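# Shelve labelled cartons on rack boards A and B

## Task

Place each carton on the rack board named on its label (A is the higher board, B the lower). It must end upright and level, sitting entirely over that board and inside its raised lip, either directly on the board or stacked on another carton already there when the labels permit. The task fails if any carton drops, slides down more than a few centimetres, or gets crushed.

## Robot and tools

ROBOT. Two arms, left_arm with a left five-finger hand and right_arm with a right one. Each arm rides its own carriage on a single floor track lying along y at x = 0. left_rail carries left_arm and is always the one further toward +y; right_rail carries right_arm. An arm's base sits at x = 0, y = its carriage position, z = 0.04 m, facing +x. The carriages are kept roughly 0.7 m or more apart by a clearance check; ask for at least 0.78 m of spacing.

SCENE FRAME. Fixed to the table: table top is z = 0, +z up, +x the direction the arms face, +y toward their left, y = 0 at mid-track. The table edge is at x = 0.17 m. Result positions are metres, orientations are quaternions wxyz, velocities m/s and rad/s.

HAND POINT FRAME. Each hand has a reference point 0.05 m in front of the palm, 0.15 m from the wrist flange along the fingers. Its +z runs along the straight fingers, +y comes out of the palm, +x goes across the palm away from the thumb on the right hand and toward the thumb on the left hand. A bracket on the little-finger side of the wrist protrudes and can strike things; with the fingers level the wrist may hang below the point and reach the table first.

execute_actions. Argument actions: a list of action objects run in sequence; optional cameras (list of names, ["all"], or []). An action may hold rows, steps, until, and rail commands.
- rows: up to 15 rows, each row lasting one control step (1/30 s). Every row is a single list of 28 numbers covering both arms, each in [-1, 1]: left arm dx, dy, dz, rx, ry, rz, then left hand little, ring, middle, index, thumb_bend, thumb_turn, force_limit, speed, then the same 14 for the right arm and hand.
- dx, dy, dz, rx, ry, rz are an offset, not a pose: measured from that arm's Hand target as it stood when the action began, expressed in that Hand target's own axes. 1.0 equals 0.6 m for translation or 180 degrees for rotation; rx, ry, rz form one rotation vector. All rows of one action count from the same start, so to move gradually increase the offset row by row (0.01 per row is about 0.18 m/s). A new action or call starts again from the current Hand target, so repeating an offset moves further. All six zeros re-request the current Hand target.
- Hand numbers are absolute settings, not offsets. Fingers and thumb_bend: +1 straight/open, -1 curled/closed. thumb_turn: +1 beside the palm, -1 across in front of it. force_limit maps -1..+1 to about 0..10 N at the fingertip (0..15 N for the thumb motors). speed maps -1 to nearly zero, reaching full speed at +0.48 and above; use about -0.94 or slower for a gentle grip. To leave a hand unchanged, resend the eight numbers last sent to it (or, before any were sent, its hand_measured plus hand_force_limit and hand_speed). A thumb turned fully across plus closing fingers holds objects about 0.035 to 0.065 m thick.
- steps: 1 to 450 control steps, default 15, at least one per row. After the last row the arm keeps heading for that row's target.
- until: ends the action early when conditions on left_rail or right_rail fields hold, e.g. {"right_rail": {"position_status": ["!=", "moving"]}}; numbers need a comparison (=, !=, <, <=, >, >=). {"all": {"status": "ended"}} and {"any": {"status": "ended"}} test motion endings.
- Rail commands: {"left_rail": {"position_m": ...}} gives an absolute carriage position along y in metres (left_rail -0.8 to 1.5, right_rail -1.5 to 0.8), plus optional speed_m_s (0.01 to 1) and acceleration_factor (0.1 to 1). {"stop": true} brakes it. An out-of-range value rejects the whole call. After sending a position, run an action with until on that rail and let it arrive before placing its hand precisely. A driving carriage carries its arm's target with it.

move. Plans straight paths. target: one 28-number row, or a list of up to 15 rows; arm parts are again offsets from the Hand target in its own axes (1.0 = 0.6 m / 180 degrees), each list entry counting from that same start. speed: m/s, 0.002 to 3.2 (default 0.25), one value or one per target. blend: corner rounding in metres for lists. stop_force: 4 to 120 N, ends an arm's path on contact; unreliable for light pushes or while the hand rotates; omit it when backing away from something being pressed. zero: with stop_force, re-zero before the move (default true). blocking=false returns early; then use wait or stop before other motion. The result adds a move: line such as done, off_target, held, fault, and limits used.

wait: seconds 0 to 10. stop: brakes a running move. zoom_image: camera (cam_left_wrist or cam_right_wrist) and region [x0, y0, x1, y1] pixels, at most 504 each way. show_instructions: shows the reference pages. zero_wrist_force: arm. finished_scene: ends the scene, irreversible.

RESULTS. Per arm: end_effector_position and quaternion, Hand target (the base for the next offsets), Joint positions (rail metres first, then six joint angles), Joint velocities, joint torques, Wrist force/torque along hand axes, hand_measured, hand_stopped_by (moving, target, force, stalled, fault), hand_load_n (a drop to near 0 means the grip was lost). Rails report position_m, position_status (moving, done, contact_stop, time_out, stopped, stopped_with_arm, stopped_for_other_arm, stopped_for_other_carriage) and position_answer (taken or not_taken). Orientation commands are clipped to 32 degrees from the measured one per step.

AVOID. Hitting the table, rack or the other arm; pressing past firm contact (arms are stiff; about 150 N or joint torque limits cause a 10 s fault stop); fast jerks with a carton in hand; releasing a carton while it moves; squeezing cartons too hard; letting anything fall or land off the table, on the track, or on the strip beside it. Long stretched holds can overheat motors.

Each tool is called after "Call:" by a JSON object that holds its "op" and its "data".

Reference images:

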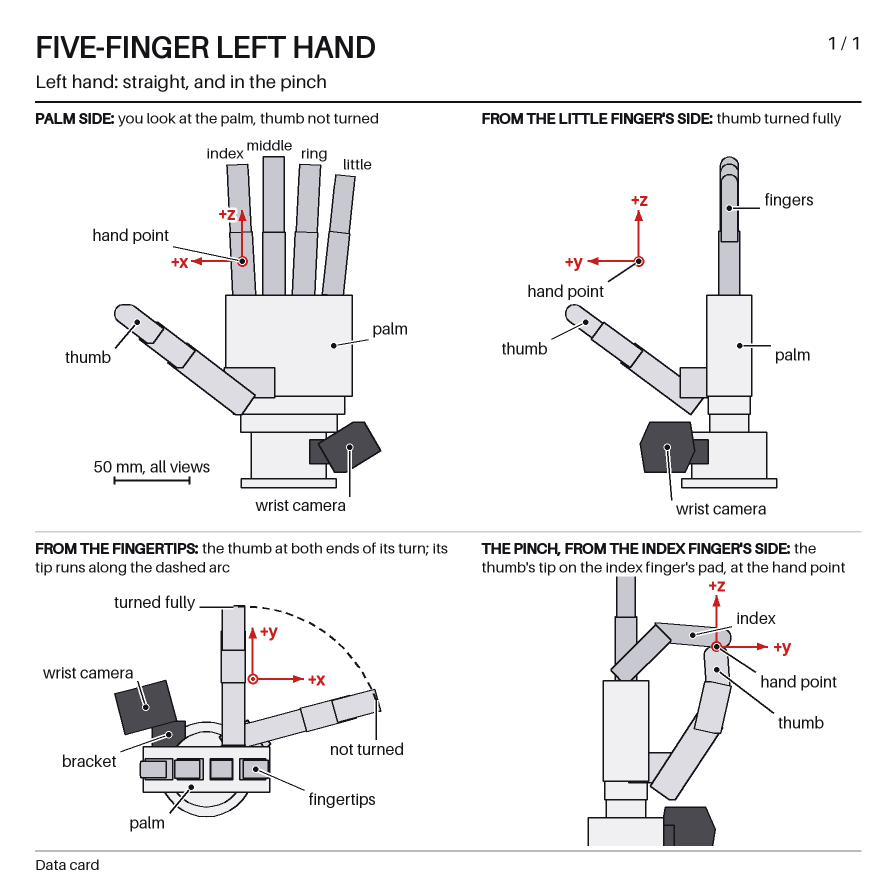

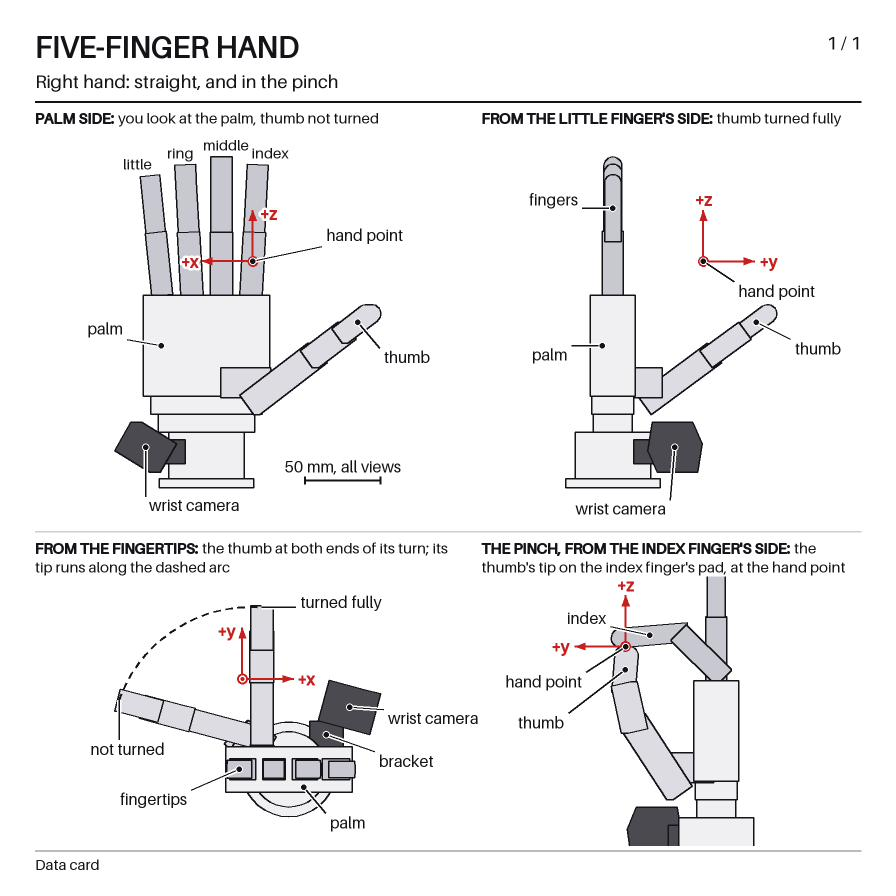

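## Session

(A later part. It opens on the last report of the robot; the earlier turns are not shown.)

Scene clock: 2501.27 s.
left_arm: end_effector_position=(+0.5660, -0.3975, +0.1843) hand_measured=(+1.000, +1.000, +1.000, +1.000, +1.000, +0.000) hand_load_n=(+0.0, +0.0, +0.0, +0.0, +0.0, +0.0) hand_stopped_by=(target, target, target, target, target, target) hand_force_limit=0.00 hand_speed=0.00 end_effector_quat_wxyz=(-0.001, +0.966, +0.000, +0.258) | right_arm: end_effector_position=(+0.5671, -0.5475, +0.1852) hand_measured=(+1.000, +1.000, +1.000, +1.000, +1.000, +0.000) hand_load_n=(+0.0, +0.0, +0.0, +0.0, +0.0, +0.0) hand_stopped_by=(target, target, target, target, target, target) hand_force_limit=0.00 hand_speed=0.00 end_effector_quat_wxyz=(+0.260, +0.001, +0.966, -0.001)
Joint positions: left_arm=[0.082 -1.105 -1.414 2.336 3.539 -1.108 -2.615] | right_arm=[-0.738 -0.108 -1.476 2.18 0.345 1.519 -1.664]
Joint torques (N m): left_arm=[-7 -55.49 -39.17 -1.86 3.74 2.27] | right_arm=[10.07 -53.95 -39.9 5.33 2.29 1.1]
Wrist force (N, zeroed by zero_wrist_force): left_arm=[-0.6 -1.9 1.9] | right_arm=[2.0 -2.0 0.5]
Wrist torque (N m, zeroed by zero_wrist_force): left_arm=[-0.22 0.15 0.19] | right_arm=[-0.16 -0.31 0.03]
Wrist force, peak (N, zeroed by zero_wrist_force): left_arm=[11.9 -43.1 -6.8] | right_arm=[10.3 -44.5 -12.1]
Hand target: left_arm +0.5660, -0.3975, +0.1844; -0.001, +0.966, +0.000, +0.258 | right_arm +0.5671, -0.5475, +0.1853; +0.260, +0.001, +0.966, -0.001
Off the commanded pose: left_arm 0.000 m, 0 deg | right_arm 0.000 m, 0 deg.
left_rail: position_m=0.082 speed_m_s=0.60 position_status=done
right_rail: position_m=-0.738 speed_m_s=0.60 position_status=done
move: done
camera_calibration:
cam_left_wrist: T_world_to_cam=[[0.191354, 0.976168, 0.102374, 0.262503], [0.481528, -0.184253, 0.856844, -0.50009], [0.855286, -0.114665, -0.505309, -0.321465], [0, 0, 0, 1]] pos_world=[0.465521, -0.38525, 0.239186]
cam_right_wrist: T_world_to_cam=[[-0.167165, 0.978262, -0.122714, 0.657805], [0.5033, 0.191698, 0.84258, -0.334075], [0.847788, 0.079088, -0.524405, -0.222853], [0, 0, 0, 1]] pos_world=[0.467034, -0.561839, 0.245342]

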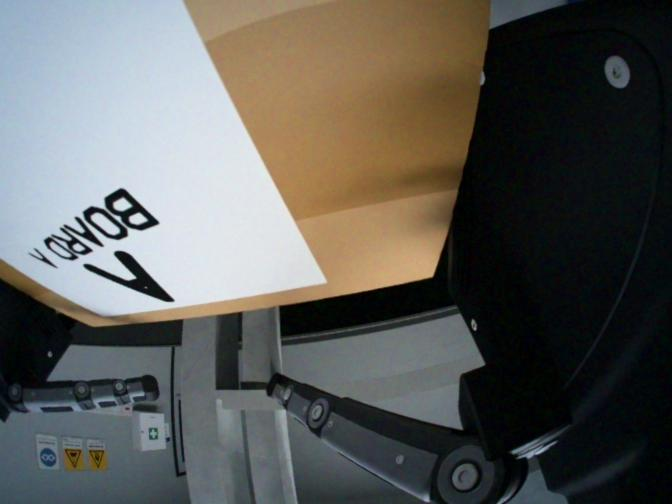

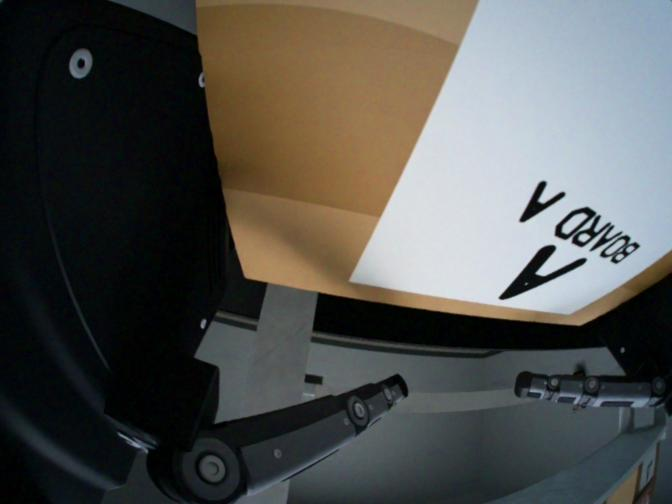

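Call:
{"op": "move", "data": {"target": [-0.01,0,0.01732,0,0,0,1,1,1,1,1,0,0,0,0.01,0,0.01732,0,0,0,1,1,1,1,1,0,0,0], "speed": 0.02}}

Call:
{"op": "move", "data": {"target": [0,0.01,0,0,0,0,1,1,1,1,1,0,0,0,0,0.01,0,0,0,0,1,1,1,1,1,0,0,0], "speed": 0.003, "stop_force": 48, "zero": false}}

Call:
{"op": "move", "data": {"target": [0.00667,0,-0.01155,0,0,0,1,1,1,1,1,0,0,0,-0.00667,0,-0.01155,0,0,0,1,1,1,1,1,0,0,0], "speed": 0.02, "cameras": ["all"]}}

Scene clock: 2508.90 s.
left_arm: end_effector_position=(+0.5660, -0.3975, +0.1724) hand_measured=(+1.000, +1.000, +1.000, +1.000, +1.000, +0.000) hand_load_n=(+0.0, +0.0, +0.0, +0.0, +0.0, +0.0) hand_stopped_by=(target, target, target, target, target, target) hand_force_limit=0.00 hand_speed=0.00 end_effector_quat_wxyz=(-0.001, +0.966, +0.000, +0.259) | right_arm: end_effector_position=(+0.5671, -0.5475, +0.1734) hand_measured=(+1.000, +1.000, +1.000, +1.000, +1.000, +0.000) hand_load_n=(+0.0, +0.0, +0.0, +0.0, +0.0, +0.0) hand_stopped_by=(target, target, target, target, target, target) hand_force_limit=0.00 hand_speed=0.00 end_effector_quat_wxyz=(+0.260, +0.001, +0.966, -0.001)
Joint positions: left_arm=[0.082 -1.105 -1.392 2.342 3.51 -1.108 -2.615] | right_arm=[-0.738 -0.108 -1.461 2.189 0.319 1.519 -1.664]
Joint torques (N m): left_arm=[5.6 -30.96 -23.27 -8.04 0.79 -0.55] | right_arm=[3.25 -34.16 -20.59 -0.38 1.07 -0.61]
Wrist force (N, zeroed by zero_wrist_force): left_arm=[0.2 -6.6 -0.4] | right_arm=[1.4 -5.4 -0.8]
Wrist torque (N m, zeroed by zero_wrist_force): left_arm=[-0.19 0.13 0.22] | right_arm=[-0.32 -0.21 -0.22]
Wrist force, peak (N, zeroed by zero_wrist_force): left_arm=[0.3 -6.7 0.0] | right_arm=[1.4 -5.3 -1.1]
Hand target: left_arm +0.5660, -0.3975, +0.1724; -0.001, +0.966, +0.000, +0.258 | right_arm +0.5671, -0.5475, +0.1733; +0.260, +0.001, +0.966, -0.001
Off the commanded pose: left_arm 0.000 m, 0 deg | right_arm 0.000 m, 0 deg.
left_rail: position_m=0.082 speed_m_s=0.60 position_status=done
right_rail: position_m=-0.738 speed_m_s=0.60 position_status=done
move: done

Scene clock: 2510.57 s.
left_arm: end_effector_position=(+0.5661, -0.3980, +0.1722) hand_measured=(+1.000, +1.000, +1.000, +1.000, +1.000, +0.000) hand_load_n=(+0.0, +0.0, +0.0, +0.0, +0.0, +0.0) hand_stopped_by=(target, target, target, target, target, target) hand_force_limit=0.00 hand_speed=0.00 end_effector_quat_wxyz=(-0.001, +0.966, +0.000, +0.258) | right_arm: end_effector_position=(+0.5670, -0.5469, +0.1732) hand_measured=(+1.000, +1.000, +1.000, +1.000, +1.000, +0.000) hand_load_n=(+0.0, +0.0, +0.0, +0.0, +0.0, +0.0) hand_stopped_by=(target, target, target, target, target, target) hand_force_limit=0.00 hand_speed=0.00 end_effector_quat_wxyz=(+0.259, +0.001, +0.966, -0.001)
Joint positions: left_arm=[0.082 -1.105 -1.391 2.342 3.511 -1.107 -2.616] | right_arm=[-0.738 -0.107 -1.46 2.189 0.319 1.52 -1.662]
Joint torques (N m): left_arm=[-12.55 -46.34 -43.27 -12.37 -8.29 1.89] | right_arm=[7.03 -40.42 -20.2 -1.1 -13.16 -0.87]
Wrist force (N, zeroed by zero_wrist_force): left_arm=[9.5 -58.9 -13.8] | right_arm=[5.8 -49.7 -16.7]
Wrist torque (N m, zeroed by zero_wrist_force): left_arm=[-1.71 -0.83 2.34] | right_arm=[-1.58 0.44 -2.54]
Wrist force, peak (N, zeroed by zero_wrist_force): left_arm=[9.5 -58.9 -13.8] | right_arm=[6.3 -56.0 -14.3]
Hand target: left_arm +0.5661, -0.3980, +0.1722; -0.001, +0.966, +0.000, +0.258 (not the last commanded pose) | right_arm +0.5670, -0.5469, +0.1732; +0.259, +0.001, +0.966, -0.001 (not the last commanded pose)
Off the commanded pose: left_arm 0.005 m, 0 deg | right_arm 0.005 m, 0 deg.
left_rail: position_m=0.082 speed_m_s=0.60 position_status=done
right_rail: position_m=-0.738 speed_m_s=0.60 position_status=done
move: contact (left_arm, right_arm)

Scene clock: 2511.40 s.
left_arm: end_effector_position=(+0.5661, -0.3981, +0.1802) hand_measured=(+1.000, +1.000, +1.000, +1.000, +1.000, +0.000) hand_load_n=(+0.0, +0.0, +0.0, +0.0, -0.5, +0.0) hand_stopped_by=(target, target, target, target, target, target) hand_force_limit=0.00 hand_speed=0.00 end_effector_quat_wxyz=(-0.001, +0.966, +0.000, +0.258) | right_arm: end_effector_position=(+0.5670, -0.5469, +0.1811) hand_measured=(+1.000, +1.000, +1.000, +1.000, +1.000, +0.000) hand_load_n=(+0.0, +0.0, -0.5, +0.0, +0.0, +0.0) hand_stopped_by=(target, target, target, target, target, target) hand_force_limit=0.00 hand_speed=0.00 end_effector_quat_wxyz=(+0.259, +0.001, +0.966, -0.001)
Joint positions: left_arm=[0.082 -1.105 -1.406 2.337 3.53 -1.107 -2.616] | right_arm=[-0.738 -0.107 -1.471 2.183 0.336 1.52 -1.662]
Joint torques (N m): left_arm=[-11.76 -61.46 -68.15 -10.01 -6.05 1.74] | right_arm=[14.95 -62.37 -46.18 4.63 -9.08 1.4]
Wrist force (N, zeroed by zero_wrist_force): left_arm=[0.9 -52.1 11.1] | right_arm=[11.0 -50.6 4.4]
Wrist torque (N m, zeroed by zero_wrist_force): left_arm=[-2.58 0.19 1.77] | right_arm=[-2.49 -0.85 -2.33]
Wrist force, peak (N, zeroed by zero_wrist_force): left_arm=[9.4 -58.9 -14.3] | right_arm=[5.7 -49.8 -16.5]
Hand target: left_arm +0.5661, -0.3981, +0.1802; -0.001, +0.966, +0.000, +0.258 | right_arm +0.5670, -0.5469, +0.1812; +0.259, +0.001, +0.966, -0.001
Off the commanded pose: left_arm 0.000 m, 0 deg | right_arm 0.000 m, 0 deg.
left_rail: position_m=0.082 speed_m_s=0.60 position_status=done
right_rail: position_m=-0.738 speed_m_s=0.60 position_status=done
move: done
camera_calibration:
cam_left_wrist: T_world_to_cam=[[0.19098, 0.976205, 0.102716, 0.263627], [0.48162, -0.184371, 0.856767, -0.496672], [0.855318, -0.114155, -0.50537, -0.323462], [0, 0, 0, 1]] pos_world=[0.465522, -0.385851, 0.234985]
cam_right_wrist: T_world_to_cam=[[-0.166979, 0.978268, -0.122917, 0.65668], [0.503451, 0.191788, 0.84247, -0.330729], [0.847735, 0.0787921, -0.524534, -0.225161], [0, 0, 0, 1]] pos_world=[0.467035, -0.561238, 0.241242]

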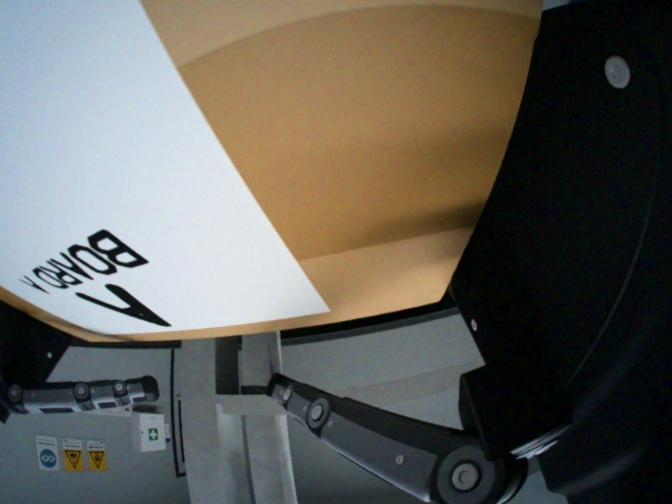

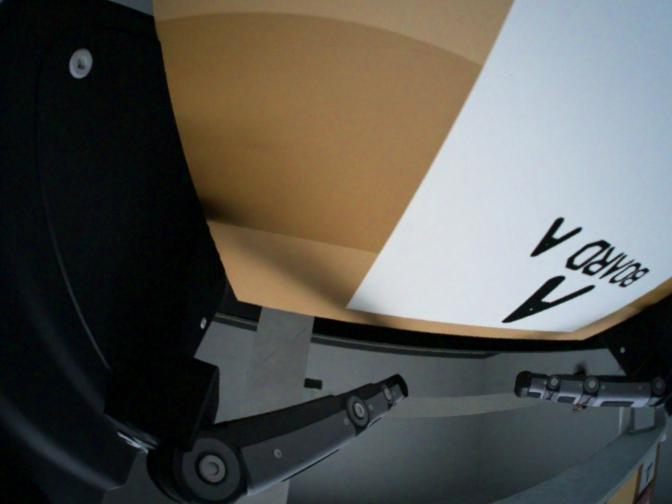

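Call:
{"op": "move", "data": {"target": [0.025,-0.0002,-0.0433,0,0,0,1,1,1,1,1,0,0,0,-0.025,-0.0002,-0.0433,0,0,0,1,1,1,1,1,0,0,0], "speed": 0.04, "cameras": ["all"]}}

Scene clock: 2515.87 s.
left_arm: end_effector_position=(+0.5661, -0.3980, +0.2102) hand_measured=(+1.000, +1.000, +1.000, +1.000, +1.000, +0.000) hand_load_n=(+0.0, +0.0, +0.0, +0.0, +0.0, +0.0) hand_stopped_by=(target, target, target, target, target, target) hand_force_limit=0.00 hand_speed=0.00 end_effector_quat_wxyz=(-0.001, +0.966, +0.000, +0.259) | right_arm: end_effector_position=(+0.5670, -0.5469, +0.2111) hand_measured=(+1.000, +1.000, +1.000, +1.000, +1.000, +0.000) hand_load_n=(+0.0, +0.0, +0.0, +0.0, +0.0, -0.5) hand_stopped_by=(target, target, target, target, target, target) hand_force_limit=0.00 hand_speed=0.00 end_effector_quat_wxyz=(+0.259, +0.001, +0.966, -0.001)
Joint positions: left_arm=[0.082 -1.105 -1.459 2.318 3.601 -1.107 -2.616] | right_arm=[-0.738 -0.107 -1.508 2.157 0.399 1.52 -1.663]
Joint torques (N m): left_arm=[-12.01 -57.11 -65.81 -9.27 -5.01 -0.51] | right_arm=[5.47 -55.84 -46.44 4.27 -12.6 -1.22]
Wrist force (N, zeroed by zero_wrist_force): left_arm=[0.2 -43.1 10.0] | right_arm=[10.0 -42.4 5.1]
Wrist torque (N m, zeroed by zero_wrist_force): left_arm=[-2.13 0.13 1.41] | right_arm=[-2.12 -0.82 -1.77]
Wrist force, peak (N, zeroed by zero_wrist_force): left_arm=[1.0 -52.2 10.9] | right_arm=[11.2 -51.0 4.4]
Hand target: left_arm +0.5661, -0.3980, +0.2102; -0.001, +0.966, +0.000, +0.258 | right_arm +0.5670, -0.5469, +0.2112; +0.259, +0.001, +0.966, -0.001
Off the commanded pose: left_arm 0.000 m, 0 deg | right_arm 0.000 m, 0 deg.
left_rail: position_m=0.082 speed_m_s=0.60 position_status=done
right_rail: position_m=-0.738 speed_m_s=0.60 position_status=done
move: done
camera_calibration:
cam_left_wrist: T_world_to_cam=[[0.191102, 0.976177, 0.102757, 0.260351], [0.481512, -0.184455, 0.856809, -0.522398], [0.855352, -0.114259, -0.505291, -0.308452], [0, 0, 0, 1]] pos_world=[0.465622, -0.385751, 0.264985]
cam_right_wrist: T_world_to_cam=[[-0.166979, 0.978268, -0.122917, 0.660351], [0.503451, 0.191788, 0.84247, -0.355953], [0.847735, 0.0787921, -0.524534, -0.20934], [0, 0, 0, 1]] pos_world=[0.466935, -0.561238, 0.271242]

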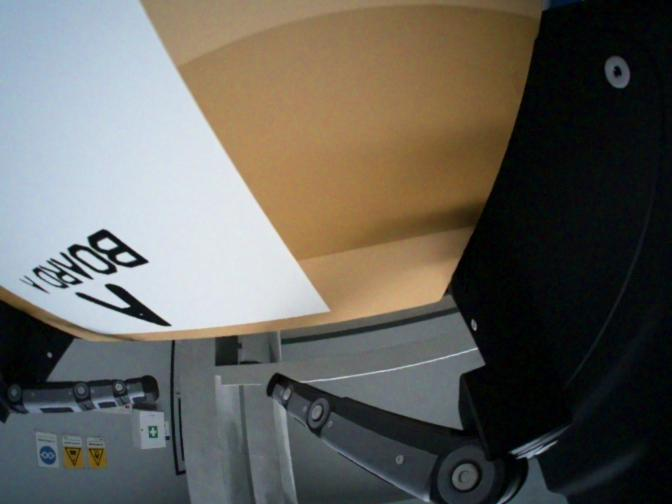

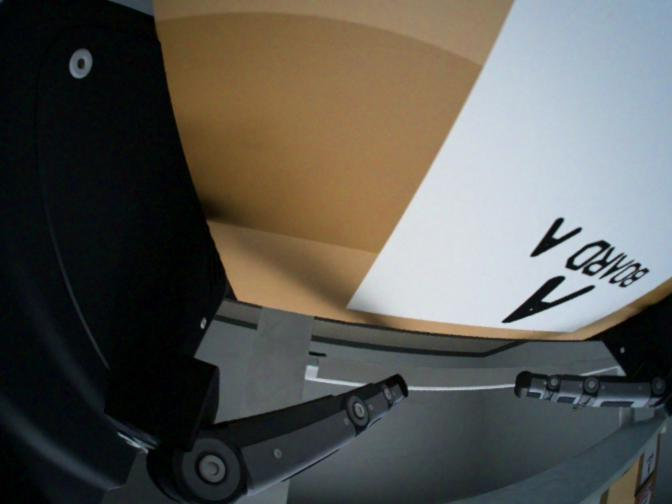

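Call:
{"op": "move", "data": {"target": [0,-0.16657,0,0,0,0,1,1,1,1,1,0,0,0,0,0.16677,0,0,0,0,1,1,1,1,1,0,0,0], "speed": 0.06}}

Scene clock: 2527.57 s.
left_arm: end_effector_position=(+0.5661, -0.2981, +0.2104) hand_measured=(+1.000, +1.000, +1.000, +1.000, +1.000, +0.000) hand_load_n=(+0.0, +0.0, +0.0, +0.0, +0.0, -0.5) hand_stopped_by=(target, target, target, target, target, target) hand_force_limit=0.00 hand_speed=0.00 end_effector_quat_wxyz=(-0.001, +0.966, +0.000, +0.258) | right_arm: end_effector_position=(+0.5672, -0.4470, +0.2110) hand_measured=(+1.000, +1.000, +1.000, +1.000, +1.000, +0.000) hand_load_n=(+0.0, +0.0, +0.0, +0.0, +0.0, -0.5) hand_stopped_by=(target, target, target, target, target, target) hand_force_limit=0.00 hand_speed=0.00 end_effector_quat_wxyz=(+0.259, +0.001, +0.966, -0.001)
Joint positions: left_arm=[0.082 -1.012 -1.555 2.438 3.534 -1.133 -2.516] | right_arm=[-0.738 0.136 -1.44 2.081 0.41 1.641 -1.452]
Joint torques (N m): left_arm=[-9.2 -49.46 -48.29 -14.93 -9.25 3.37] | right_arm=[33.8 -39.1 -51.47 1.73 -6.61 3.38]
Wrist force (N, zeroed by zero_wrist_force): left_arm=[0.3 -47.0 10.8] | right_arm=[10.4 -46.1 4.0]
Wrist torque (N m, zeroed by zero_wrist_force): left_arm=[-2.28 0.17 1.37] | right_arm=[-2.41 -0.84 -1.92]
Wrist force, peak (N, zeroed by zero_wrist_force): left_arm=[0.2 -47.1 10.7] | right_arm=[10.1 -46.5 4.0]
Hand target: left_arm +0.5661, -0.2980, +0.2104; -0.001, +0.966, +0.000, +0.258 | right_arm +0.5672, -0.4469, +0.2110; +0.259, +0.001, +0.966, -0.001
Off the commanded pose: left_arm 0.000 m, 0 deg | right_arm 0.000 m, 0 deg.
left_rail: position_m=0.082 speed_m_s=0.60 position_status=done
right_rail: position_m=-0.738 speed_m_s=0.60 position_status=done
move: done

Call:
{"op": "move", "data": {"target": [0,-0.16667,0,0,0,0,1,1,1,1,1,0,0,0,0,0.16667,0,0,0,0,1,1,1,1,1,0,0,0], "speed": 0.06}}

Call:
{"op": "move", "data": {"target": [0,-0.16667,0,0,0,0,1,1,1,1,1,0,0,0,0,0.16667,0,0,0,0,1,1,1,1,1,0,0,0], "speed": 0.06}}

Scene clock: 2533.53 s.
left_arm: end_effector_position=(+0.5661, -0.1981, +0.2106) hand_measured=(+1.000, +1.000, +1.000, +1.000, +1.000, +0.000) hand_load_n=(+0.0, +0.0, +0.0, +0.0, +0.0, -0.5) hand_stopped_by=(target, target, target, target, target, target) hand_force_limit=0.00 hand_speed=0.00 end_effector_quat_wxyz=(-0.001, +0.966, +0.000, +0.259) | right_arm: end_effector_position=(+0.5674, -0.3470, +0.2109) hand_measured=(+1.000, +1.000, +1.000, +1.000, +1.000, +0.000) hand_load_n=(+0.0, +0.5, +0.0, +0.0, -0.5, +0.0) hand_stopped_by=(target, target, target, target, target, target) hand_force_limit=0.00 hand_speed=0.00 end_effector_quat_wxyz=(+0.259, +0.001, +0.966, -0.001)
Joint positions: left_arm=[0.082 -0.884 -1.64 2.535 3.468 -1.173 -2.383] | right_arm=[-0.738 0.346 -1.346 1.97 0.449 1.744 -1.268]
Joint torques (N m): left_arm=[-6.43 -41.15 -45.91 -14.33 -11 3.38] | right_arm=[36.03 -48.53 -59.33 -0.16 -6.58 3.2]
Wrist force (N, zeroed by zero_wrist_force): left_arm=[0.7 -46.1 12.5] | right_arm=[10.4 -45.1 3.3]
Wrist torque (N m, zeroed by zero_wrist_force): left_arm=[-2.06 0.17 1.39] | right_arm=[-2.37 -0.77 -1.92]
Wrist force, peak (N, zeroed by zero_wrist_force): left_arm=[-0.3 -47.6 11.3] | right_arm=[10.4 -47.6 4.0]
Hand target: left_arm +0.5661, -0.1980, +0.2106; -0.001, +0.966, +0.000, +0.258 | right_arm +0.5674, -0.3469, +0.2109; +0.259, +0.001, +0.966, -0.001
Off the commanded pose: left_arm 0.000 m, 0 deg | right_arm 0.000 m, 0 deg.
left_rail: position_m=0.082 speed_m_s=0.60 position_status=done
right_rail: position_m=-0.738 speed_m_s=0.60 position_status=done
move: done

Scene clock: 2535.67 s.
left_arm: end_effector_position=(+0.5661, -0.0981, +0.2109) hand_measured=(+1.000, +1.000, +1.000, +1.000, +1.000, +0.000) hand_load_n=(+0.0, +0.0, +0.0, +0.0, +0.0, +0.0) hand_stopped_by=(target, target, target, target, target, target) hand_force_limit=0.00 hand_speed=0.00 end_effector_quat_wxyz=(-0.001, +0.966, +0.000, +0.259) | right_arm: end_effector_position=(+0.5676, -0.2470, +0.2107) hand_measured=(+1.000, +1.000, +1.000, +1.000, +1.000, +0.000) hand_load_n=(+0.0, +0.0, +0.0, +0.0, +0.0, +0.0) hand_stopped_by=(target, target, target, target, target, target) hand_force_limit=0.00 hand_speed=0.00 end_effector_quat_wxyz=(+0.259, +0.001, +0.966, -0.001)
Joint positions: left_arm=[0.082 -0.712 -1.697 2.602 3.398 -1.237 -2.213] | right_arm=[-0.738 0.517 -1.238 1.831 0.512 1.823 -1.113]
Joint torques (N m): left_arm=[-4.88 -36.71 -42.42 -13.39 -12.47 3.03] | right_arm=[36.66 -59.87 -59.14 -2.3 -4.72 3.96]
Wrist force (N, zeroed by zero_wrist_force): left_arm=[-0.1 -44.9 12.7] | right_arm=[10.3 -45.0 3.2]
Wrist torque (N m, zeroed by zero_wrist_force): left_arm=[-1.82 0.32 1.39] | right_arm=[-2.57 -0.78 -2.01]
Wrist force, peak (N, zeroed by zero_wrist_force): left_arm=[-0.3 -46.7 12.2] | right_arm=[10.6 -45.6 2.9]
Hand target: left_arm +0.5661, -0.0980, +0.2108; -0.001, +0.966, +0.000, +0.258 | right_arm +0.5676, -0.2469, +0.2107; +0.259, +0.001, +0.966, -0.001
Off the commanded pose: left_arm 0.000 m, 0 deg | right_arm 0.000 m, 0 deg.
left_rail: position_m=0.082 speed_m_s=0.60 position_status=done
right_rail: position_m=-0.738 speed_m_s=0.60 position_status=done
move: done

Call:
{"op": "move", "data": {"target": [0,-0.16667,0,0,0,0,1,1,1,1,1,0,0,0,0,0.16667,0,0,0,0,1,1,1,1,1,0,0,0], "speed": 0.06}}

Call:
{"op": "move", "data": {"target": [0,-0.1205,0,0,0,0,1,1,1,1,1,0,0,0,0,0.1205,0,0,0,0,1,1,1,1,1,0,0,0], "speed": 0.06, "cameras": ["all"]}}

Scene clock: 2542.27 s.
left_arm: end_effector_position=(+0.5661, +0.0019, +0.2111) hand_measured=(+1.000, +1.000, +1.000, +1.000, +1.000, +0.000) hand_load_n=(+0.0, +0.0, +0.0, +0.0, -0.5, +0.0) hand_stopped_by=(target, target, target, target, target, target) hand_force_limit=0.00 hand_speed=0.00 end_effector_quat_wxyz=(-0.001, +0.966, +0.000, +0.259) | right_arm: end_effector_position=(+0.5678, -0.1470, +0.2105) hand_measured=(+1.000, +1.000, +1.000, +1.000, +1.000, +0.000) hand_load_n=(+0.0, +0.0, +0.0, +0.0, +0.0, +0.0) hand_stopped_by=(target, target, target, target, target, target) hand_force_limit=0.00 hand_speed=0.00 end_effector_quat_wxyz=(+0.259, +0.001, +0.966, -0.001)
Joint positions: left_arm=[0.082 -0.493 -1.713 2.631 3.325 -1.33 -2.006] | right_arm=[-0.738 0.654 -1.121 1.665 0.597 1.883 -0.984]
Joint torques (N m): left_arm=[-6.74 -10.65 -38.02 -11.95 -14.28 3.21] | right_arm=[32.84 -63.19 -63.63 -2.35 -3.51 3.72]
Wrist force (N, zeroed by zero_wrist_force): left_arm=[0.0 -46.1 13.0] | right_arm=[10.2 -44.8 2.6]
Wrist torque (N m, zeroed by zero_wrist_force): left_arm=[-1.79 0.29 1.60] | right_arm=[-2.37 -0.82 -2.08]
Wrist force, peak (N, zeroed by zero_wrist_force): left_arm=[-0.5 -47.8 13.0] | right_arm=[9.9 -45.9 2.7]
Hand target: left_arm +0.5661, +0.0020, +0.2111; -0.001, +0.966, +0.000, +0.258 | right_arm +0.5678, -0.1469, +0.2105; +0.259, +0.001, +0.966, -0.001
Off the commanded pose: left_arm 0.000 m, 0 deg | right_arm 0.000 m, 0 deg.
left_rail: position_m=0.082 speed_m_s=0.60 position_status=done
right_rail: position_m=-0.738 speed_m_s=0.60 position_status=done
move: done

Scene clock: 2543.97 s.
left_arm: end_effector_position=(+0.5661, +0.0742, +0.2112) hand_measured=(+1.000, +1.000, +1.000, +1.000, +1.000, +0.000) hand_load_n=(+0.0, +0.0, +0.0, -0.5, +0.0, +0.0) hand_stopped_by=(target, target, target, target, target, target) hand_force_limit=0.00 hand_speed=0.00 end_effector_quat_wxyz=(-0.001, +0.966, +0.000, +0.259) | right_arm: end_effector_position=(+0.5679, -0.0746, +0.2104) hand_measured=(+1.000, +1.000, +1.000, +1.000, +1.000, +0.000) hand_load_n=(+0.0, +0.0, +0.0, +0.0, +0.0, +0.0) hand_stopped_by=(target, target, target, target, target, target) hand_force_limit=0.00 hand_speed=0.00 end_effector_quat_wxyz=(+0.259, +0.001, +0.966, -0.001)
Joint positions: left_arm=[0.082 -0.312 -1.694 2.627 3.279 -1.415 -1.843] | right_arm=[-0.738 0.736 -1.031 1.528 0.67 1.916 -0.905]
Joint torques (N m): left_arm=[-6.99 -12.14 -48.65 -11.29 -15.16 2.9] | right_arm=[36.54 -75.44 -66.96 -2.86 -3.03 4.21]
Wrist force (N, zeroed by zero_wrist_force): left_arm=[-0.1 -47.4 13.1] | right_arm=[10.1 -46.0 2.3]
Wrist torque (N m, zeroed by zero_wrist_force): left_arm=[-1.80 0.32 1.74] | right_arm=[-2.46 -0.79 -2.18]
Wrist force, peak (N, zeroed by zero_wrist_force): left_arm=[-0.5 -48.8 12.8] | right_arm=[10.2 -46.5 2.5]
Hand target: left_arm +0.5661, +0.0743, +0.2112; -0.001, +0.966, +0.000, +0.258 | right_arm +0.5679, -0.0746, +0.2104; +0.259, +0.001, +0.966, -0.001
Off the commanded pose: left_arm 0.000 m, 0 deg | right_arm 0.000 m, 0 deg.
left_rail: position_m=0.082 speed_m_s=0.60 position_status=done
right_rail: position_m=-0.738 speed_m_s=0.60 position_status=done
move: done
camera_calibration:
cam_left_wrist: T_world_to_cam=[[0.19098, 0.976205, 0.102716, -0.200629], [0.48162, -0.184371, 0.856767, -0.436239], [0.855318, -0.114155, -0.50537, -0.25383], [0, 0, 0, 1]] pos_world=[0.465522, 0.0864492, 0.266085]
cam_right_wrist: T_world_to_cam=[[-0.166979, 0.978268, -0.122917, 0.198476], [0.503451, 0.191788, 0.84247, -0.446378], [0.847735, 0.0787921, -0.524534, -0.247676], [0, 0, 0, 1]] pos_world=[0.467835, -0.0890384, 0.270542]

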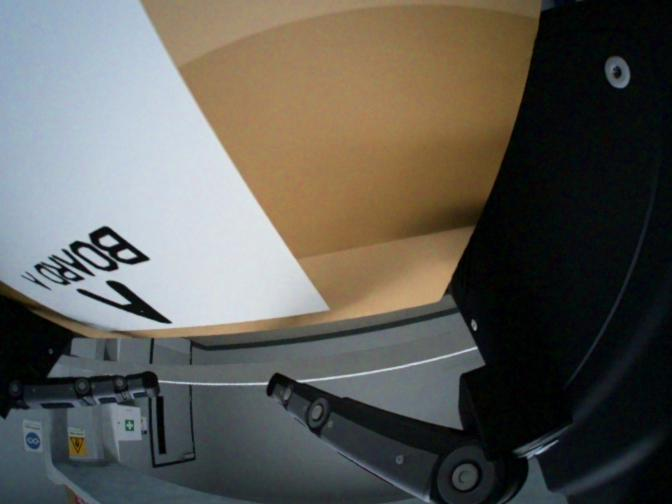

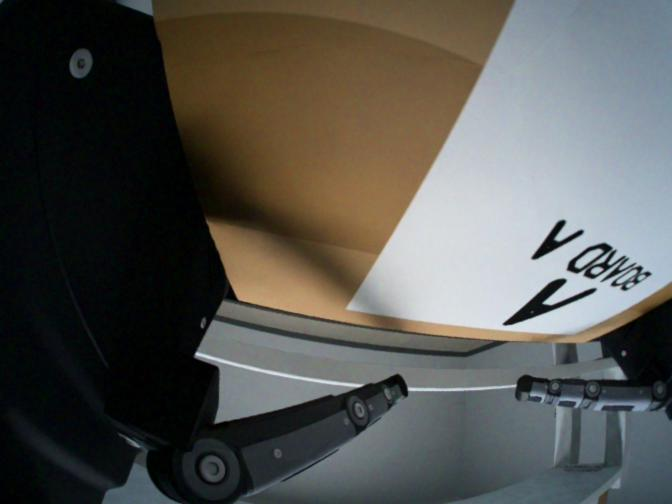

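Call:
{"op": "move", "data": {"target": [-0.0258,0,0.0447,0,0,0,1,1,1,1,1,0,0,0,0.0258,0,0.0447,0,0,0,1,1,1,1,1,0,0,0], "speed": 0.04}}

Call:
{"op": "move", "data": {"target": [-0.0125,0,0.02165,0,0,0,1,1,1,1,1,0,0,0,0.0125,0,0.02165,0,0,0,1,1,1,1,1,0,0,0], "speed": 0.015, "stop_force": 12, "cameras": ["all"]}}

Scene clock: 2552.23 s.
left_arm: end_effector_position=(+0.5660, +0.0743, +0.1803) hand_measured=(+1.000, +1.000, +1.000, +1.000, +1.000, +0.000) hand_load_n=(+0.0, +0.0, +0.0, +0.0, +0.0, +0.0) hand_stopped_by=(target, target, target, target, target, target) hand_force_limit=0.00 hand_speed=0.00 end_effector_quat_wxyz=(-0.001, +0.966, +0.000, +0.258) | right_arm: end_effector_position=(+0.5679, -0.0746, +0.1795) hand_measured=(+1.000, +1.000, +1.000, +1.000, +1.000, +0.000) hand_load_n=(+0.0, +0.0, +0.0, +0.0, +0.0, +0.0) hand_stopped_by=(target, target, target, target, target, target) hand_force_limit=0.00 hand_speed=0.00 end_effector_quat_wxyz=(+0.259, +0.001, +0.966, -0.001)
Joint positions: left_arm=[0.082 -0.312 -1.607 2.651 3.167 -1.415 -1.843] | right_arm=[-0.738 0.736 -1.005 1.549 0.623 1.916 -0.905]
Joint torques (N m): left_arm=[-4.37 -15.22 -28.23 -11.1 -13.5 2.72] | right_arm=[2.96 -80.56 -48.6 -7.51 -8.51 0.19]
Wrist force (N, zeroed by zero_wrist_force): left_arm=[-0.8 -46.0 12.7] | right_arm=[10.1 -44.4 3.0]
Wrist torque (N m, zeroed by zero_wrist_force): left_arm=[-1.85 0.36 1.67] | right_arm=[-2.38 -0.85 -2.07]
Wrist force, peak (N, zeroed by zero_wrist_force): left_arm=[-0.3 -52.7 12.9] | right_arm=[9.9 -51.2 1.5]
Hand target: left_arm +0.5660, +0.0743, +0.1802; -0.001, +0.966, +0.000, +0.258 | right_arm +0.5679, -0.0746, +0.1795; +0.259, +0.001, +0.966, -0.001
Off the commanded pose: left_arm 0.000 m, 0 deg | right_arm 0.000 m, 0 deg.
left_rail: position_m=0.082 speed_m_s=0.60 position_status=done
right_rail: position_m=-0.738 speed_m_s=0.60 position_status=done
move: done

Scene clock: 2554.07 s.
left_arm: end_effector_position=(+0.5661, +0.0743, +0.1721) hand_measured=(+1.000, +1.000, +1.000, +1.000, +1.000, +0.000) hand_load_n=(+0.0, +0.0, -0.5, +0.0, +0.0, +0.0) hand_stopped_by=(target, target, target, target, target, target) hand_force_limit=0.00 hand_speed=0.00 end_effector_quat_wxyz=(-0.001, +0.966, +0.000, +0.259) | right_arm: end_effector_position=(+0.5679, -0.0746, +0.1738) hand_measured=(+1.000, +1.000, +1.000, +1.000, +1.000, +0.000) hand_load_n=(+0.0, +0.0, +0.0, +0.0, +0.0, +0.0) hand_stopped_by=(target, target, target, target, target, target) hand_force_limit=0.00 hand_speed=0.00 end_effector_quat_wxyz=(+0.259, +0.001, +0.966, -0.001)
Joint positions: left_arm=[0.082 -0.312 -1.582 2.657 3.136 -1.415 -1.843] | right_arm=[-0.738 0.736 -1.001 1.552 0.615 1.916 -0.905]
Joint torques (N m): left_arm=[-6.99 -38.58 -41.2 -4.61 -6.79 2.89] | right_arm=[5.35 -106.26 -65.5 -1.64 -4.31 0.53]
Wrist force (N, zeroed by zero_wrist_force): left_arm=[0.8 -38.9 10.0] | right_arm=[11.4 -37.8 4.9]
Wrist torque (N m, zeroed by zero_wrist_force): left_arm=[-1.79 0.03 1.00] | right_arm=[-1.99 -1.07 -1.62]
Wrist force, peak (N, zeroed by zero_wrist_force): left_arm=[1.8 -49.9 8.9] | right_arm=[4.8 -43.8 -12.8]
Hand target: left_arm +0.5661, +0.0743, +0.1721; -0.001, +0.966, +0.000, +0.259 (not the last commanded pose) | right_arm +0.5679, -0.0746, +0.1738; +0.259, +0.001, +0.966, -0.001 (not the last commanded pose)
Off the commanded pose: left_arm 0.007 m, 0 deg | right_arm 0.009 m, 0 deg.
left_rail: position_m=0.082 speed_m_s=0.60 position_status=done
right_rail: position_m=-0.738 speed_m_s=0.60 position_status=done
move: contact (left_arm, right_arm)
camera_calibration:
cam_left_wrist: T_world_to_cam=[[0.190966, 0.976208, 0.102712, -0.196703], [0.481548, -0.18435, 0.856812, -0.402699], [0.855362, -0.114161, -0.505296, -0.273615], [0, 0, 0, 1]] pos_world=[0.465522, 0.0865492, 0.226985]
cam_right_wrist: T_world_to_cam=[[-0.166982, 0.978271, -0.122897, 0.193893], [0.503525, 0.191778, 0.842427, -0.415639], [0.847691, 0.0787882, -0.524607, -0.26693], [0, 0, 0, 1]] pos_world=[0.467935, -0.0889384, 0.233942]

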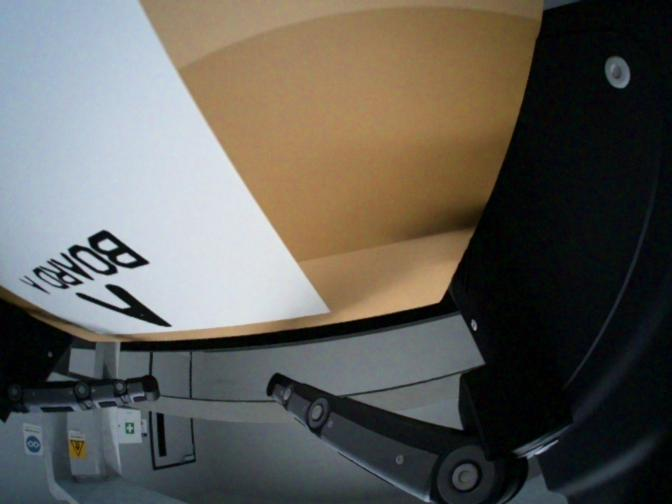

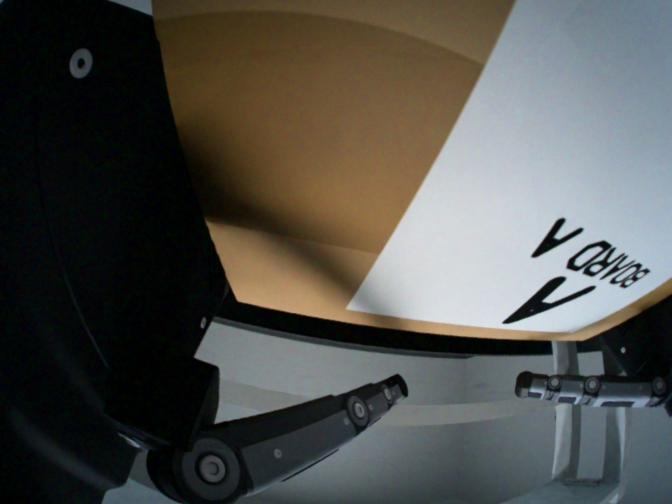

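Call:
{"op": "move", "data": {"target": [-0.0004,0,0.0007,0,0,0,1,1,1,1,1,0,0,0,0.00125,0,0.00217,0,0,0,1,1,1,1,1,0,0,0], "speed": 0.01}}

Call:
{"op": "move", "data": {"target": [[0,-0.005,0,0,0,0,1,1,1,1,1,0,0,0,0,-0.005,0,0,0,0,1,1,1,1,1,0,0,0],[0,-0.045,0,0,0,0,1,1,1,1,1,0,0,0,0,-0.045,0,0,0,0,1,1,1,1,1,0,0,0]], "speed": [0.006,0.05], "cameras": ["all"]}}

Scene clock: 2560.07 s.
left_arm: end_effector_position=(+0.5661, +0.0743, +0.1717) hand_measured=(+1.000, +1.000, +1.000, +1.000, +1.000, +0.000) hand_load_n=(+0.0, +0.0, +0.0, +0.0, +0.0, -0.5) hand_stopped_by=(target, target, target, target, target, target) hand_force_limit=0.00 hand_speed=0.00 end_effector_quat_wxyz=(-0.001, +0.966, +0.000, +0.259) | right_arm: end_effector_position=(+0.5680, -0.0746, +0.1725) hand_measured=(+1.000, +1.000, +1.000, +1.000, +1.000, +0.000) hand_load_n=(+0.0, +0.0, +0.0, +0.0, +0.0, +0.0) hand_stopped_by=(target, target, target, target, target, target) hand_force_limit=0.00 hand_speed=0.00 end_effector_quat_wxyz=(+0.259, +0.001, +0.966, -0.001)
Joint positions: left_arm=[0.082 -0.312 -1.58 2.657 3.134 -1.415 -1.843] | right_arm=[-0.738 0.736 -0.999 1.553 0.613 1.916 -0.905]
Joint torques (N m): left_arm=[-10.99 -10.13 -21.47 -8.06 -9.47 1.51] | right_arm=[14.16 -61.45 -35.4 -6.58 -5.76 0.49]
Wrist force (N, zeroed by zero_wrist_force): left_arm=[7.0 -51.0 -0.5] | right_arm=[-3.2 -40.9 -9.3]
Wrist torque (N m, zeroed by zero_wrist_force): left_arm=[-2.02 -0.61 2.05] | right_arm=[-1.40 0.28 -2.34]
Wrist force, peak (N, zeroed by zero_wrist_force): left_arm=[4.5 -53.2 3.1] | right_arm=[6.7 -45.1 -14.3]
Hand target: left_arm +0.5661, +0.0743, +0.1716; -0.001, +0.966, +0.000, +0.259 | right_arm +0.5679, -0.0746, +0.1723; +0.259, +0.001, +0.966, -0.001
Off the commanded pose: left_arm 0.000 m, 0 deg | right_arm 0.000 m, 0 deg.
left_rail: position_m=0.082 speed_m_s=0.60 position_status=done
right_rail: position_m=-0.738 speed_m_s=0.60 position_status=done
move: done

Scene clock: 2561.60 s.
left_arm: end_effector_position=(+0.5661, +0.1013, +0.1716) hand_measured=(+1.000, +1.000, +1.000, +1.000, +1.000, +0.000) hand_load_n=(+0.0, +0.0, +0.0, +0.0, +0.0, +0.0) hand_stopped_by=(target, target, target, target, target, target) hand_force_limit=0.00 hand_speed=0.00 end_effector_quat_wxyz=(-0.001, +0.966, +0.000, +0.259) | right_arm: end_effector_position=(+0.5679, -0.1016, +0.1724) hand_measured=(+1.000, +1.000, +1.000, +1.000, +1.000, +0.000) hand_load_n=(+0.0, +0.0, +0.0, +0.0, +0.0, +0.0) hand_stopped_by=(target, target, target, target, target, target) hand_force_limit=0.00 hand_speed=0.00 end_effector_quat_wxyz=(+0.259, +0.001, +0.966, -0.001)
Joint positions: left_arm=[0.082 -0.243 -1.569 2.649 3.123 -1.449 -1.781] | right_arm=[-0.738 0.707 -1.032 1.606 0.584 1.904 -0.933]
Joint torques (N m): left_arm=[20.58 -11.92 -32.35 -7.6 -3.62 3.16] | right_arm=[-17.86 -90.78 -23.97 0.32 -2.75 -2.68]
Wrist force (N, zeroed by zero_wrist_force): left_arm=[1.4 -0.1 1.4] | right_arm=[1.1 -2.4 1.8]
Wrist torque (N m, zeroed by zero_wrist_force): left_arm=[-0.03 -0.18 0.08] | right_arm=[-0.51 -0.31 0.16]
Wrist force, peak (N, zeroed by zero_wrist_force): left_arm=[7.4 -50.7 -1.1] | right_arm=[-3.1 -40.7 -9.4]
Hand target: left_arm +0.5661, +0.1013, +0.1716; -0.001, +0.966, +0.000, +0.259 | right_arm +0.5679, -0.1016, +0.1724; +0.259, +0.001, +0.966, -0.001
Off the commanded pose: left_arm 0.000 m, 0 deg | right_arm 0.000 m, 0 deg.
left_rail: position_m=0.082 speed_m_s=0.60 position_status=done
right_rail: position_m=-0.738 speed_m_s=0.60 position_status=done
move: done
camera_calibration:
cam_left_wrist: T_world_to_cam=[[0.190966, 0.976208, 0.102712, -0.222912], [0.481548, -0.18435, 0.856812, -0.397312], [0.855362, -0.114161, -0.505296, -0.270797], [0, 0, 0, 1]] pos_world=[0.465522, 0.113449, 0.226485]
cam_right_wrist: T_world_to_cam=[[-0.166907, 0.978275, -0.122962, 0.220098], [0.503538, 0.191796, 0.842415, -0.409233], [0.847698, 0.0786887, -0.524611, -0.265466], [0, 0, 0, 1]] pos_world=[0.467835, -0.115938, 0.232542]

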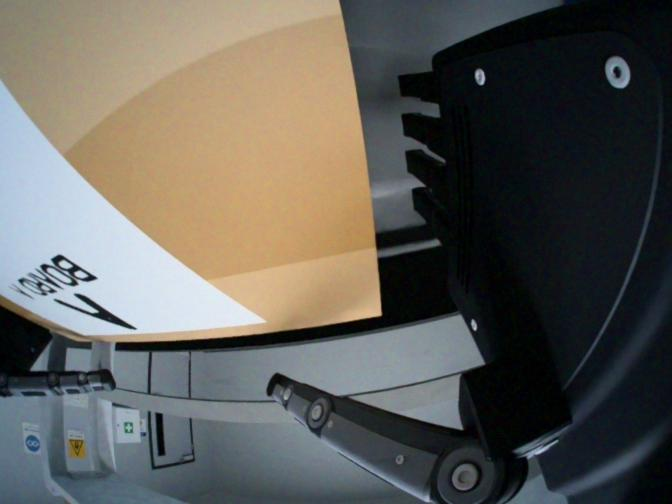

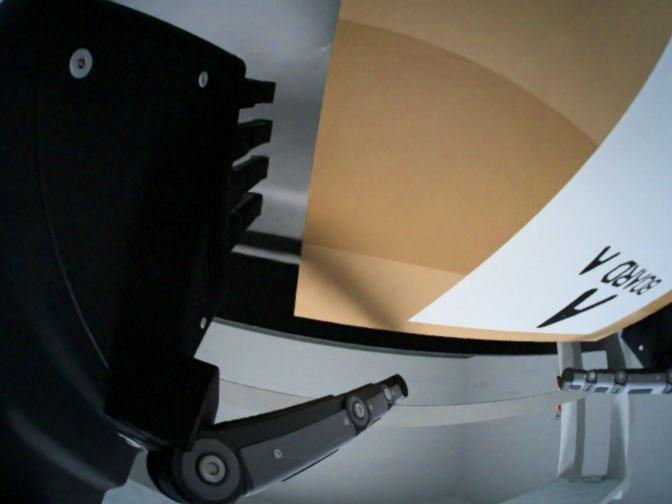

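Call:
{"op": "move", "data": {"target": [0.14167,0,-0.24537,0,0,0,1,1,1,1,1,0,0,0,-0.14167,0,-0.24537,0,0,0,1,1,1,1,1,0,0,0], "speed": 0.15}}

Call:
{"op": "execute_actions", "data": {"actions": [{"left_rail":{"position_m":0.47},"steps":90,"until":{"left_rail":{"position_status":["!=","moving"]}}},{"right_rail":{"position_m":-0.35},"steps":90,"until":{"right_rail":{"position_status":["!=","moving"]}}}], "cameras": ["all"]}}

Scene clock: 2582.73 s.
left_arm: end_effector_position=(+0.5662, +0.1010, +0.3416) hand_measured=(+1.000, +1.000, +1.000, +1.000, +1.000, +0.000) hand_load_n=(+0.0, +0.0, +0.0, +0.0, +0.0, +0.0) hand_stopped_by=(target, target, target, target, target, target) hand_force_limit=0.00 hand_speed=0.00 end_effector_quat_wxyz=(-0.001, +0.966, +0.000, +0.259) | right_arm: end_effector_position=(+0.5677, -0.1014, +0.3423) hand_measured=(+1.000, +1.000, +1.000, +1.000, +1.000, +0.000) hand_load_n=(+0.0, +0.0, +0.0, +0.0, +0.0, -0.5) hand_stopped_by=(target, target, target, target, target, target) hand_force_limit=0.00 hand_speed=0.00 end_effector_quat_wxyz=(+0.259, +0.001, +0.966, -0.001)
Joint positions: left_arm=[0.082 -0.243 -1.938 2.477 3.664 -1.448 -1.782] | right_arm=[-0.738 0.707 -1.151 1.46 0.849 1.904 -0.932]
Joint torques (N m): left_arm=[-18.77 -23.58 -48.13 -1.43 4.08 -2.98] | right_arm=[13.54 -89.58 -47.69 4.87 2.96 2.93]
Wrist force (N, zeroed by zero_wrist_force): left_arm=[1.4 -0.8 1.1] | right_arm=[1.1 -2.9 1.4]
Wrist torque (N m, zeroed by zero_wrist_force): left_arm=[-0.19 -0.15 0.32] | right_arm=[-0.62 -0.26 0.09]
Wrist force, peak (N, zeroed by zero_wrist_force): left_arm=[2.0 -0.5 1.8] | right_arm=[1.5 -2.2 3.1]
Hand target: left_arm +0.5662, +0.1010, +0.3416; -0.001, +0.966, +0.000, +0.259 | right_arm +0.5677, -0.1014, +0.3424; +0.259, +0.001, +0.966, -0.001
Off the commanded pose: left_arm 0.000 m, 0 deg | right_arm 0.000 m, 0 deg.
left_rail: position_m=0.082 speed_m_s=0.60 position_status=done
right_rail: position_m=-0.738 speed_m_s=0.60 position_status=done
move: done

Scene clock: 2585.27 s.
left_arm: end_effector_position=(+0.5662, +0.4890, +0.3417) hand_measured=(+1.000, +1.000, +1.000, +1.000, +1.000, +0.000) hand_load_n=(+0.0, +0.0, +0.0, +0.0, +0.0, +0.0) hand_stopped_by=(target, target, target, target, target, target) hand_force_limit=0.00 hand_speed=0.00 end_effector_quat_wxyz=(-0.001, +0.966, +0.000, +0.259) | right_arm: end_effector_position=(+0.5677, +0.2867, +0.3424) hand_measured=(+1.000, +1.000, +1.000, +1.000, +1.000, +0.000) hand_load_n=(+0.0, +0.0, +0.0, +0.0, +0.0, +0.0) hand_stopped_by=(target, target, target, target, target, target) hand_force_limit=0.00 hand_speed=0.00 end_effector_quat_wxyz=(+0.259, +0.001, +0.966, -0.001)
Joint positions: left_arm=[0.47 -0.243 -1.938 2.477 3.664 -1.448 -1.782] | right_arm=[-0.35 0.707 -1.151 1.46 0.849 1.904 -0.932]
Joint torques (N m): left_arm=[7.72 -4.39 -37.51 -3.49 1.13 -3.06] | right_arm=[-1.1 -77.76 -40.74 1.24 -1.84 2.21]
Wrist force (N, zeroed by zero_wrist_force): left_arm=[1.2 -0.5 1.2] | right_arm=[0.8 -2.9 1.8]
Wrist torque (N m, zeroed by zero_wrist_force): left_arm=[-0.14 -0.12 0.30] | right_arm=[-0.63 -0.23 0.07]
Wrist force, peak (N, zeroed by zero_wrist_force): left_arm=[1.7 -2.9 1.2] | right_arm=[0.8 -5.5 1.6]
Hand target: left_arm +0.5662, +0.4890, +0.3416; -0.001, +0.966, +0.000, +0.259 | right_arm +0.5677, +0.2866, +0.3424; +0.259, +0.001, +0.966, -0.001
Off the commanded pose: left_arm 0.000 m, 0 deg | right_arm 0.000 m, 0 deg.
left_rail: position_m=0.470 speed_m_s=0.60 position_status=done
right_rail: position_m=-0.350 speed_m_s=0.60 position_status=done
camera_calibration:
cam_left_wrist: T_world_to_cam=[[0.190975, 0.976205, 0.102728, -0.618974], [0.481545, -0.184369, 0.85681, -0.471515], [0.855362, -0.114161, -0.505296, -0.14071], [0, 0, 0, 1]] pos_world=[0.465622, 0.501249, 0.396485]
cam_right_wrist: T_world_to_cam=[[-0.166896, 0.978276, -0.122969, -0.138899], [0.503467, 0.191789, 0.84246, -0.6268], [0.847742, 0.0786927, -0.524539, -0.206718], [0, 0, 0, 1]] pos_world=[0.467635, 0.272362, 0.402542]

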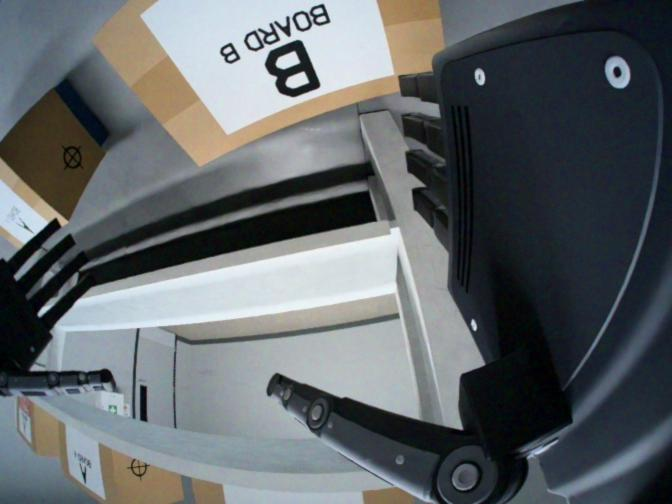

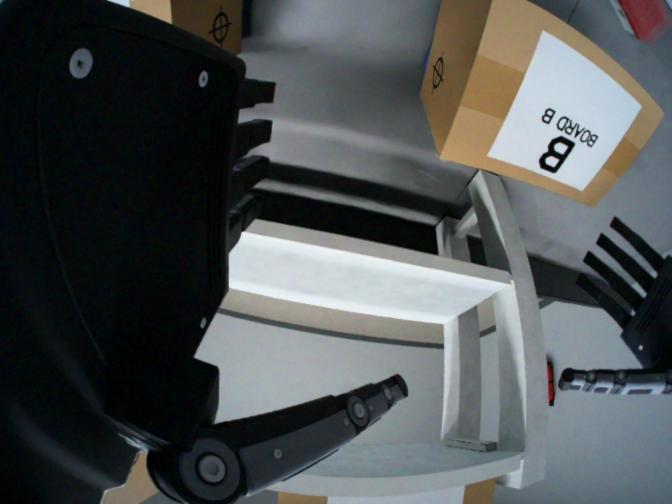

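Call:
{"op": "move", "data": {"target": [-0.0953,0.6467,-0.055,0,0.111,0,1,1,1,1,1,0,0,0,0.0977,-0.6467,-0.0564,0,-0.111,0,1,1,1,1,1,0,0,0], "speed": 0.2, "cameras": ["all"]}}

Scene clock: 2594.57 s.
left_arm: end_effector_position=(+0.5002, +0.1010, +0.3409) hand_measured=(+1.000, +1.000, +1.000, +1.000, +1.000, +0.000) hand_load_n=(+0.0, +0.0, +0.0, +0.0, +0.0, +0.0) hand_stopped_by=(target, target, target, target, target, target) hand_force_limit=0.00 hand_speed=0.00 end_effector_quat_wxyz=(-0.001, +0.907, +0.000, +0.422) | right_arm: end_effector_position=(+0.4992, -0.1012, +0.3430) hand_measured=(+1.000, +1.000, +1.000, +1.000, +1.000, +0.000) hand_load_n=(+0.0, +0.0, +0.0, +0.0, +0.0, +0.0) hand_stopped_by=(target, target, target, target, target, target) hand_force_limit=0.00 hand_speed=0.00 end_effector_quat_wxyz=(+0.423, +0.001, +0.906, -0.001)
Joint positions: left_arm=[0.47 -1.276 -1.879 2.547 3.713 -0.748 -2.701] | right_arm=[-0.35 0.054 -1.839 2.251 0.286 1.615 -1.536]
Joint torques (N m): left_arm=[-19.65 0.25 -45.83 -1.51 5.34 -2.98] | right_arm=[-15.78 -29.94 -30.02 -1.62 -3.39 -2.03]
Wrist force (N, zeroed by zero_wrist_force): left_arm=[1.9 -0.2 2.0] | right_arm=[0.9 -2.8 1.0]
Wrist torque (N m, zeroed by zero_wrist_force): left_arm=[-0.13 -0.17 0.33] | right_arm=[-0.43 -0.12 0.11]
Wrist force, peak (N, zeroed by zero_wrist_force): left_arm=[2.7 -0.5 2.1] | right_arm=[0.7 -3.3 2.1]
Hand target: left_arm +0.5002, +0.1010, +0.3409; -0.001, +0.907, +0.000, +0.422 | right_arm +0.4992, -0.1013, +0.3430; +0.423, +0.001, +0.906, -0.001
Off the commanded pose: left_arm 0.000 m, 0 deg | right_arm 0.000 m, 0 deg.
left_rail: position_m=0.470 speed_m_s=0.60 position_status=done
right_rail: position_m=-0.350 speed_m_s=0.60 position_status=done
move: done
camera_calibration:
cam_left_wrist: T_world_to_cam=[[0.145007, 0.97608, 0.161991, -0.224762], [0.159691, -0.184662, 0.969742, -0.388155], [0.976459, -0.114751, -0.182648, -0.299413], [0, 0, 0, 1]] pos_world=[0.386941, 0.11335, 0.358132]
cam_right_wrist: T_world_to_cam=[[-0.1153, 0.978094, -0.173313, 0.220774], [0.185321, 0.192594, 0.96362, -0.401042], [0.97589, 0.078987, -0.203468, -0.291972], [0, 0, 0, 1]] pos_world=[0.38471, -0.115637, 0.365308]

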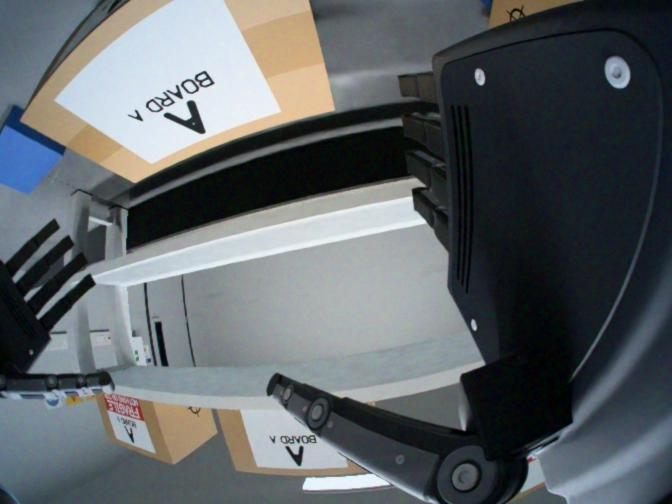

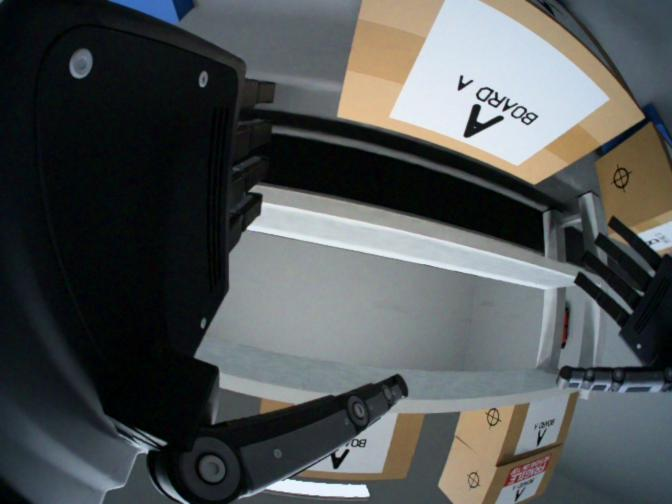

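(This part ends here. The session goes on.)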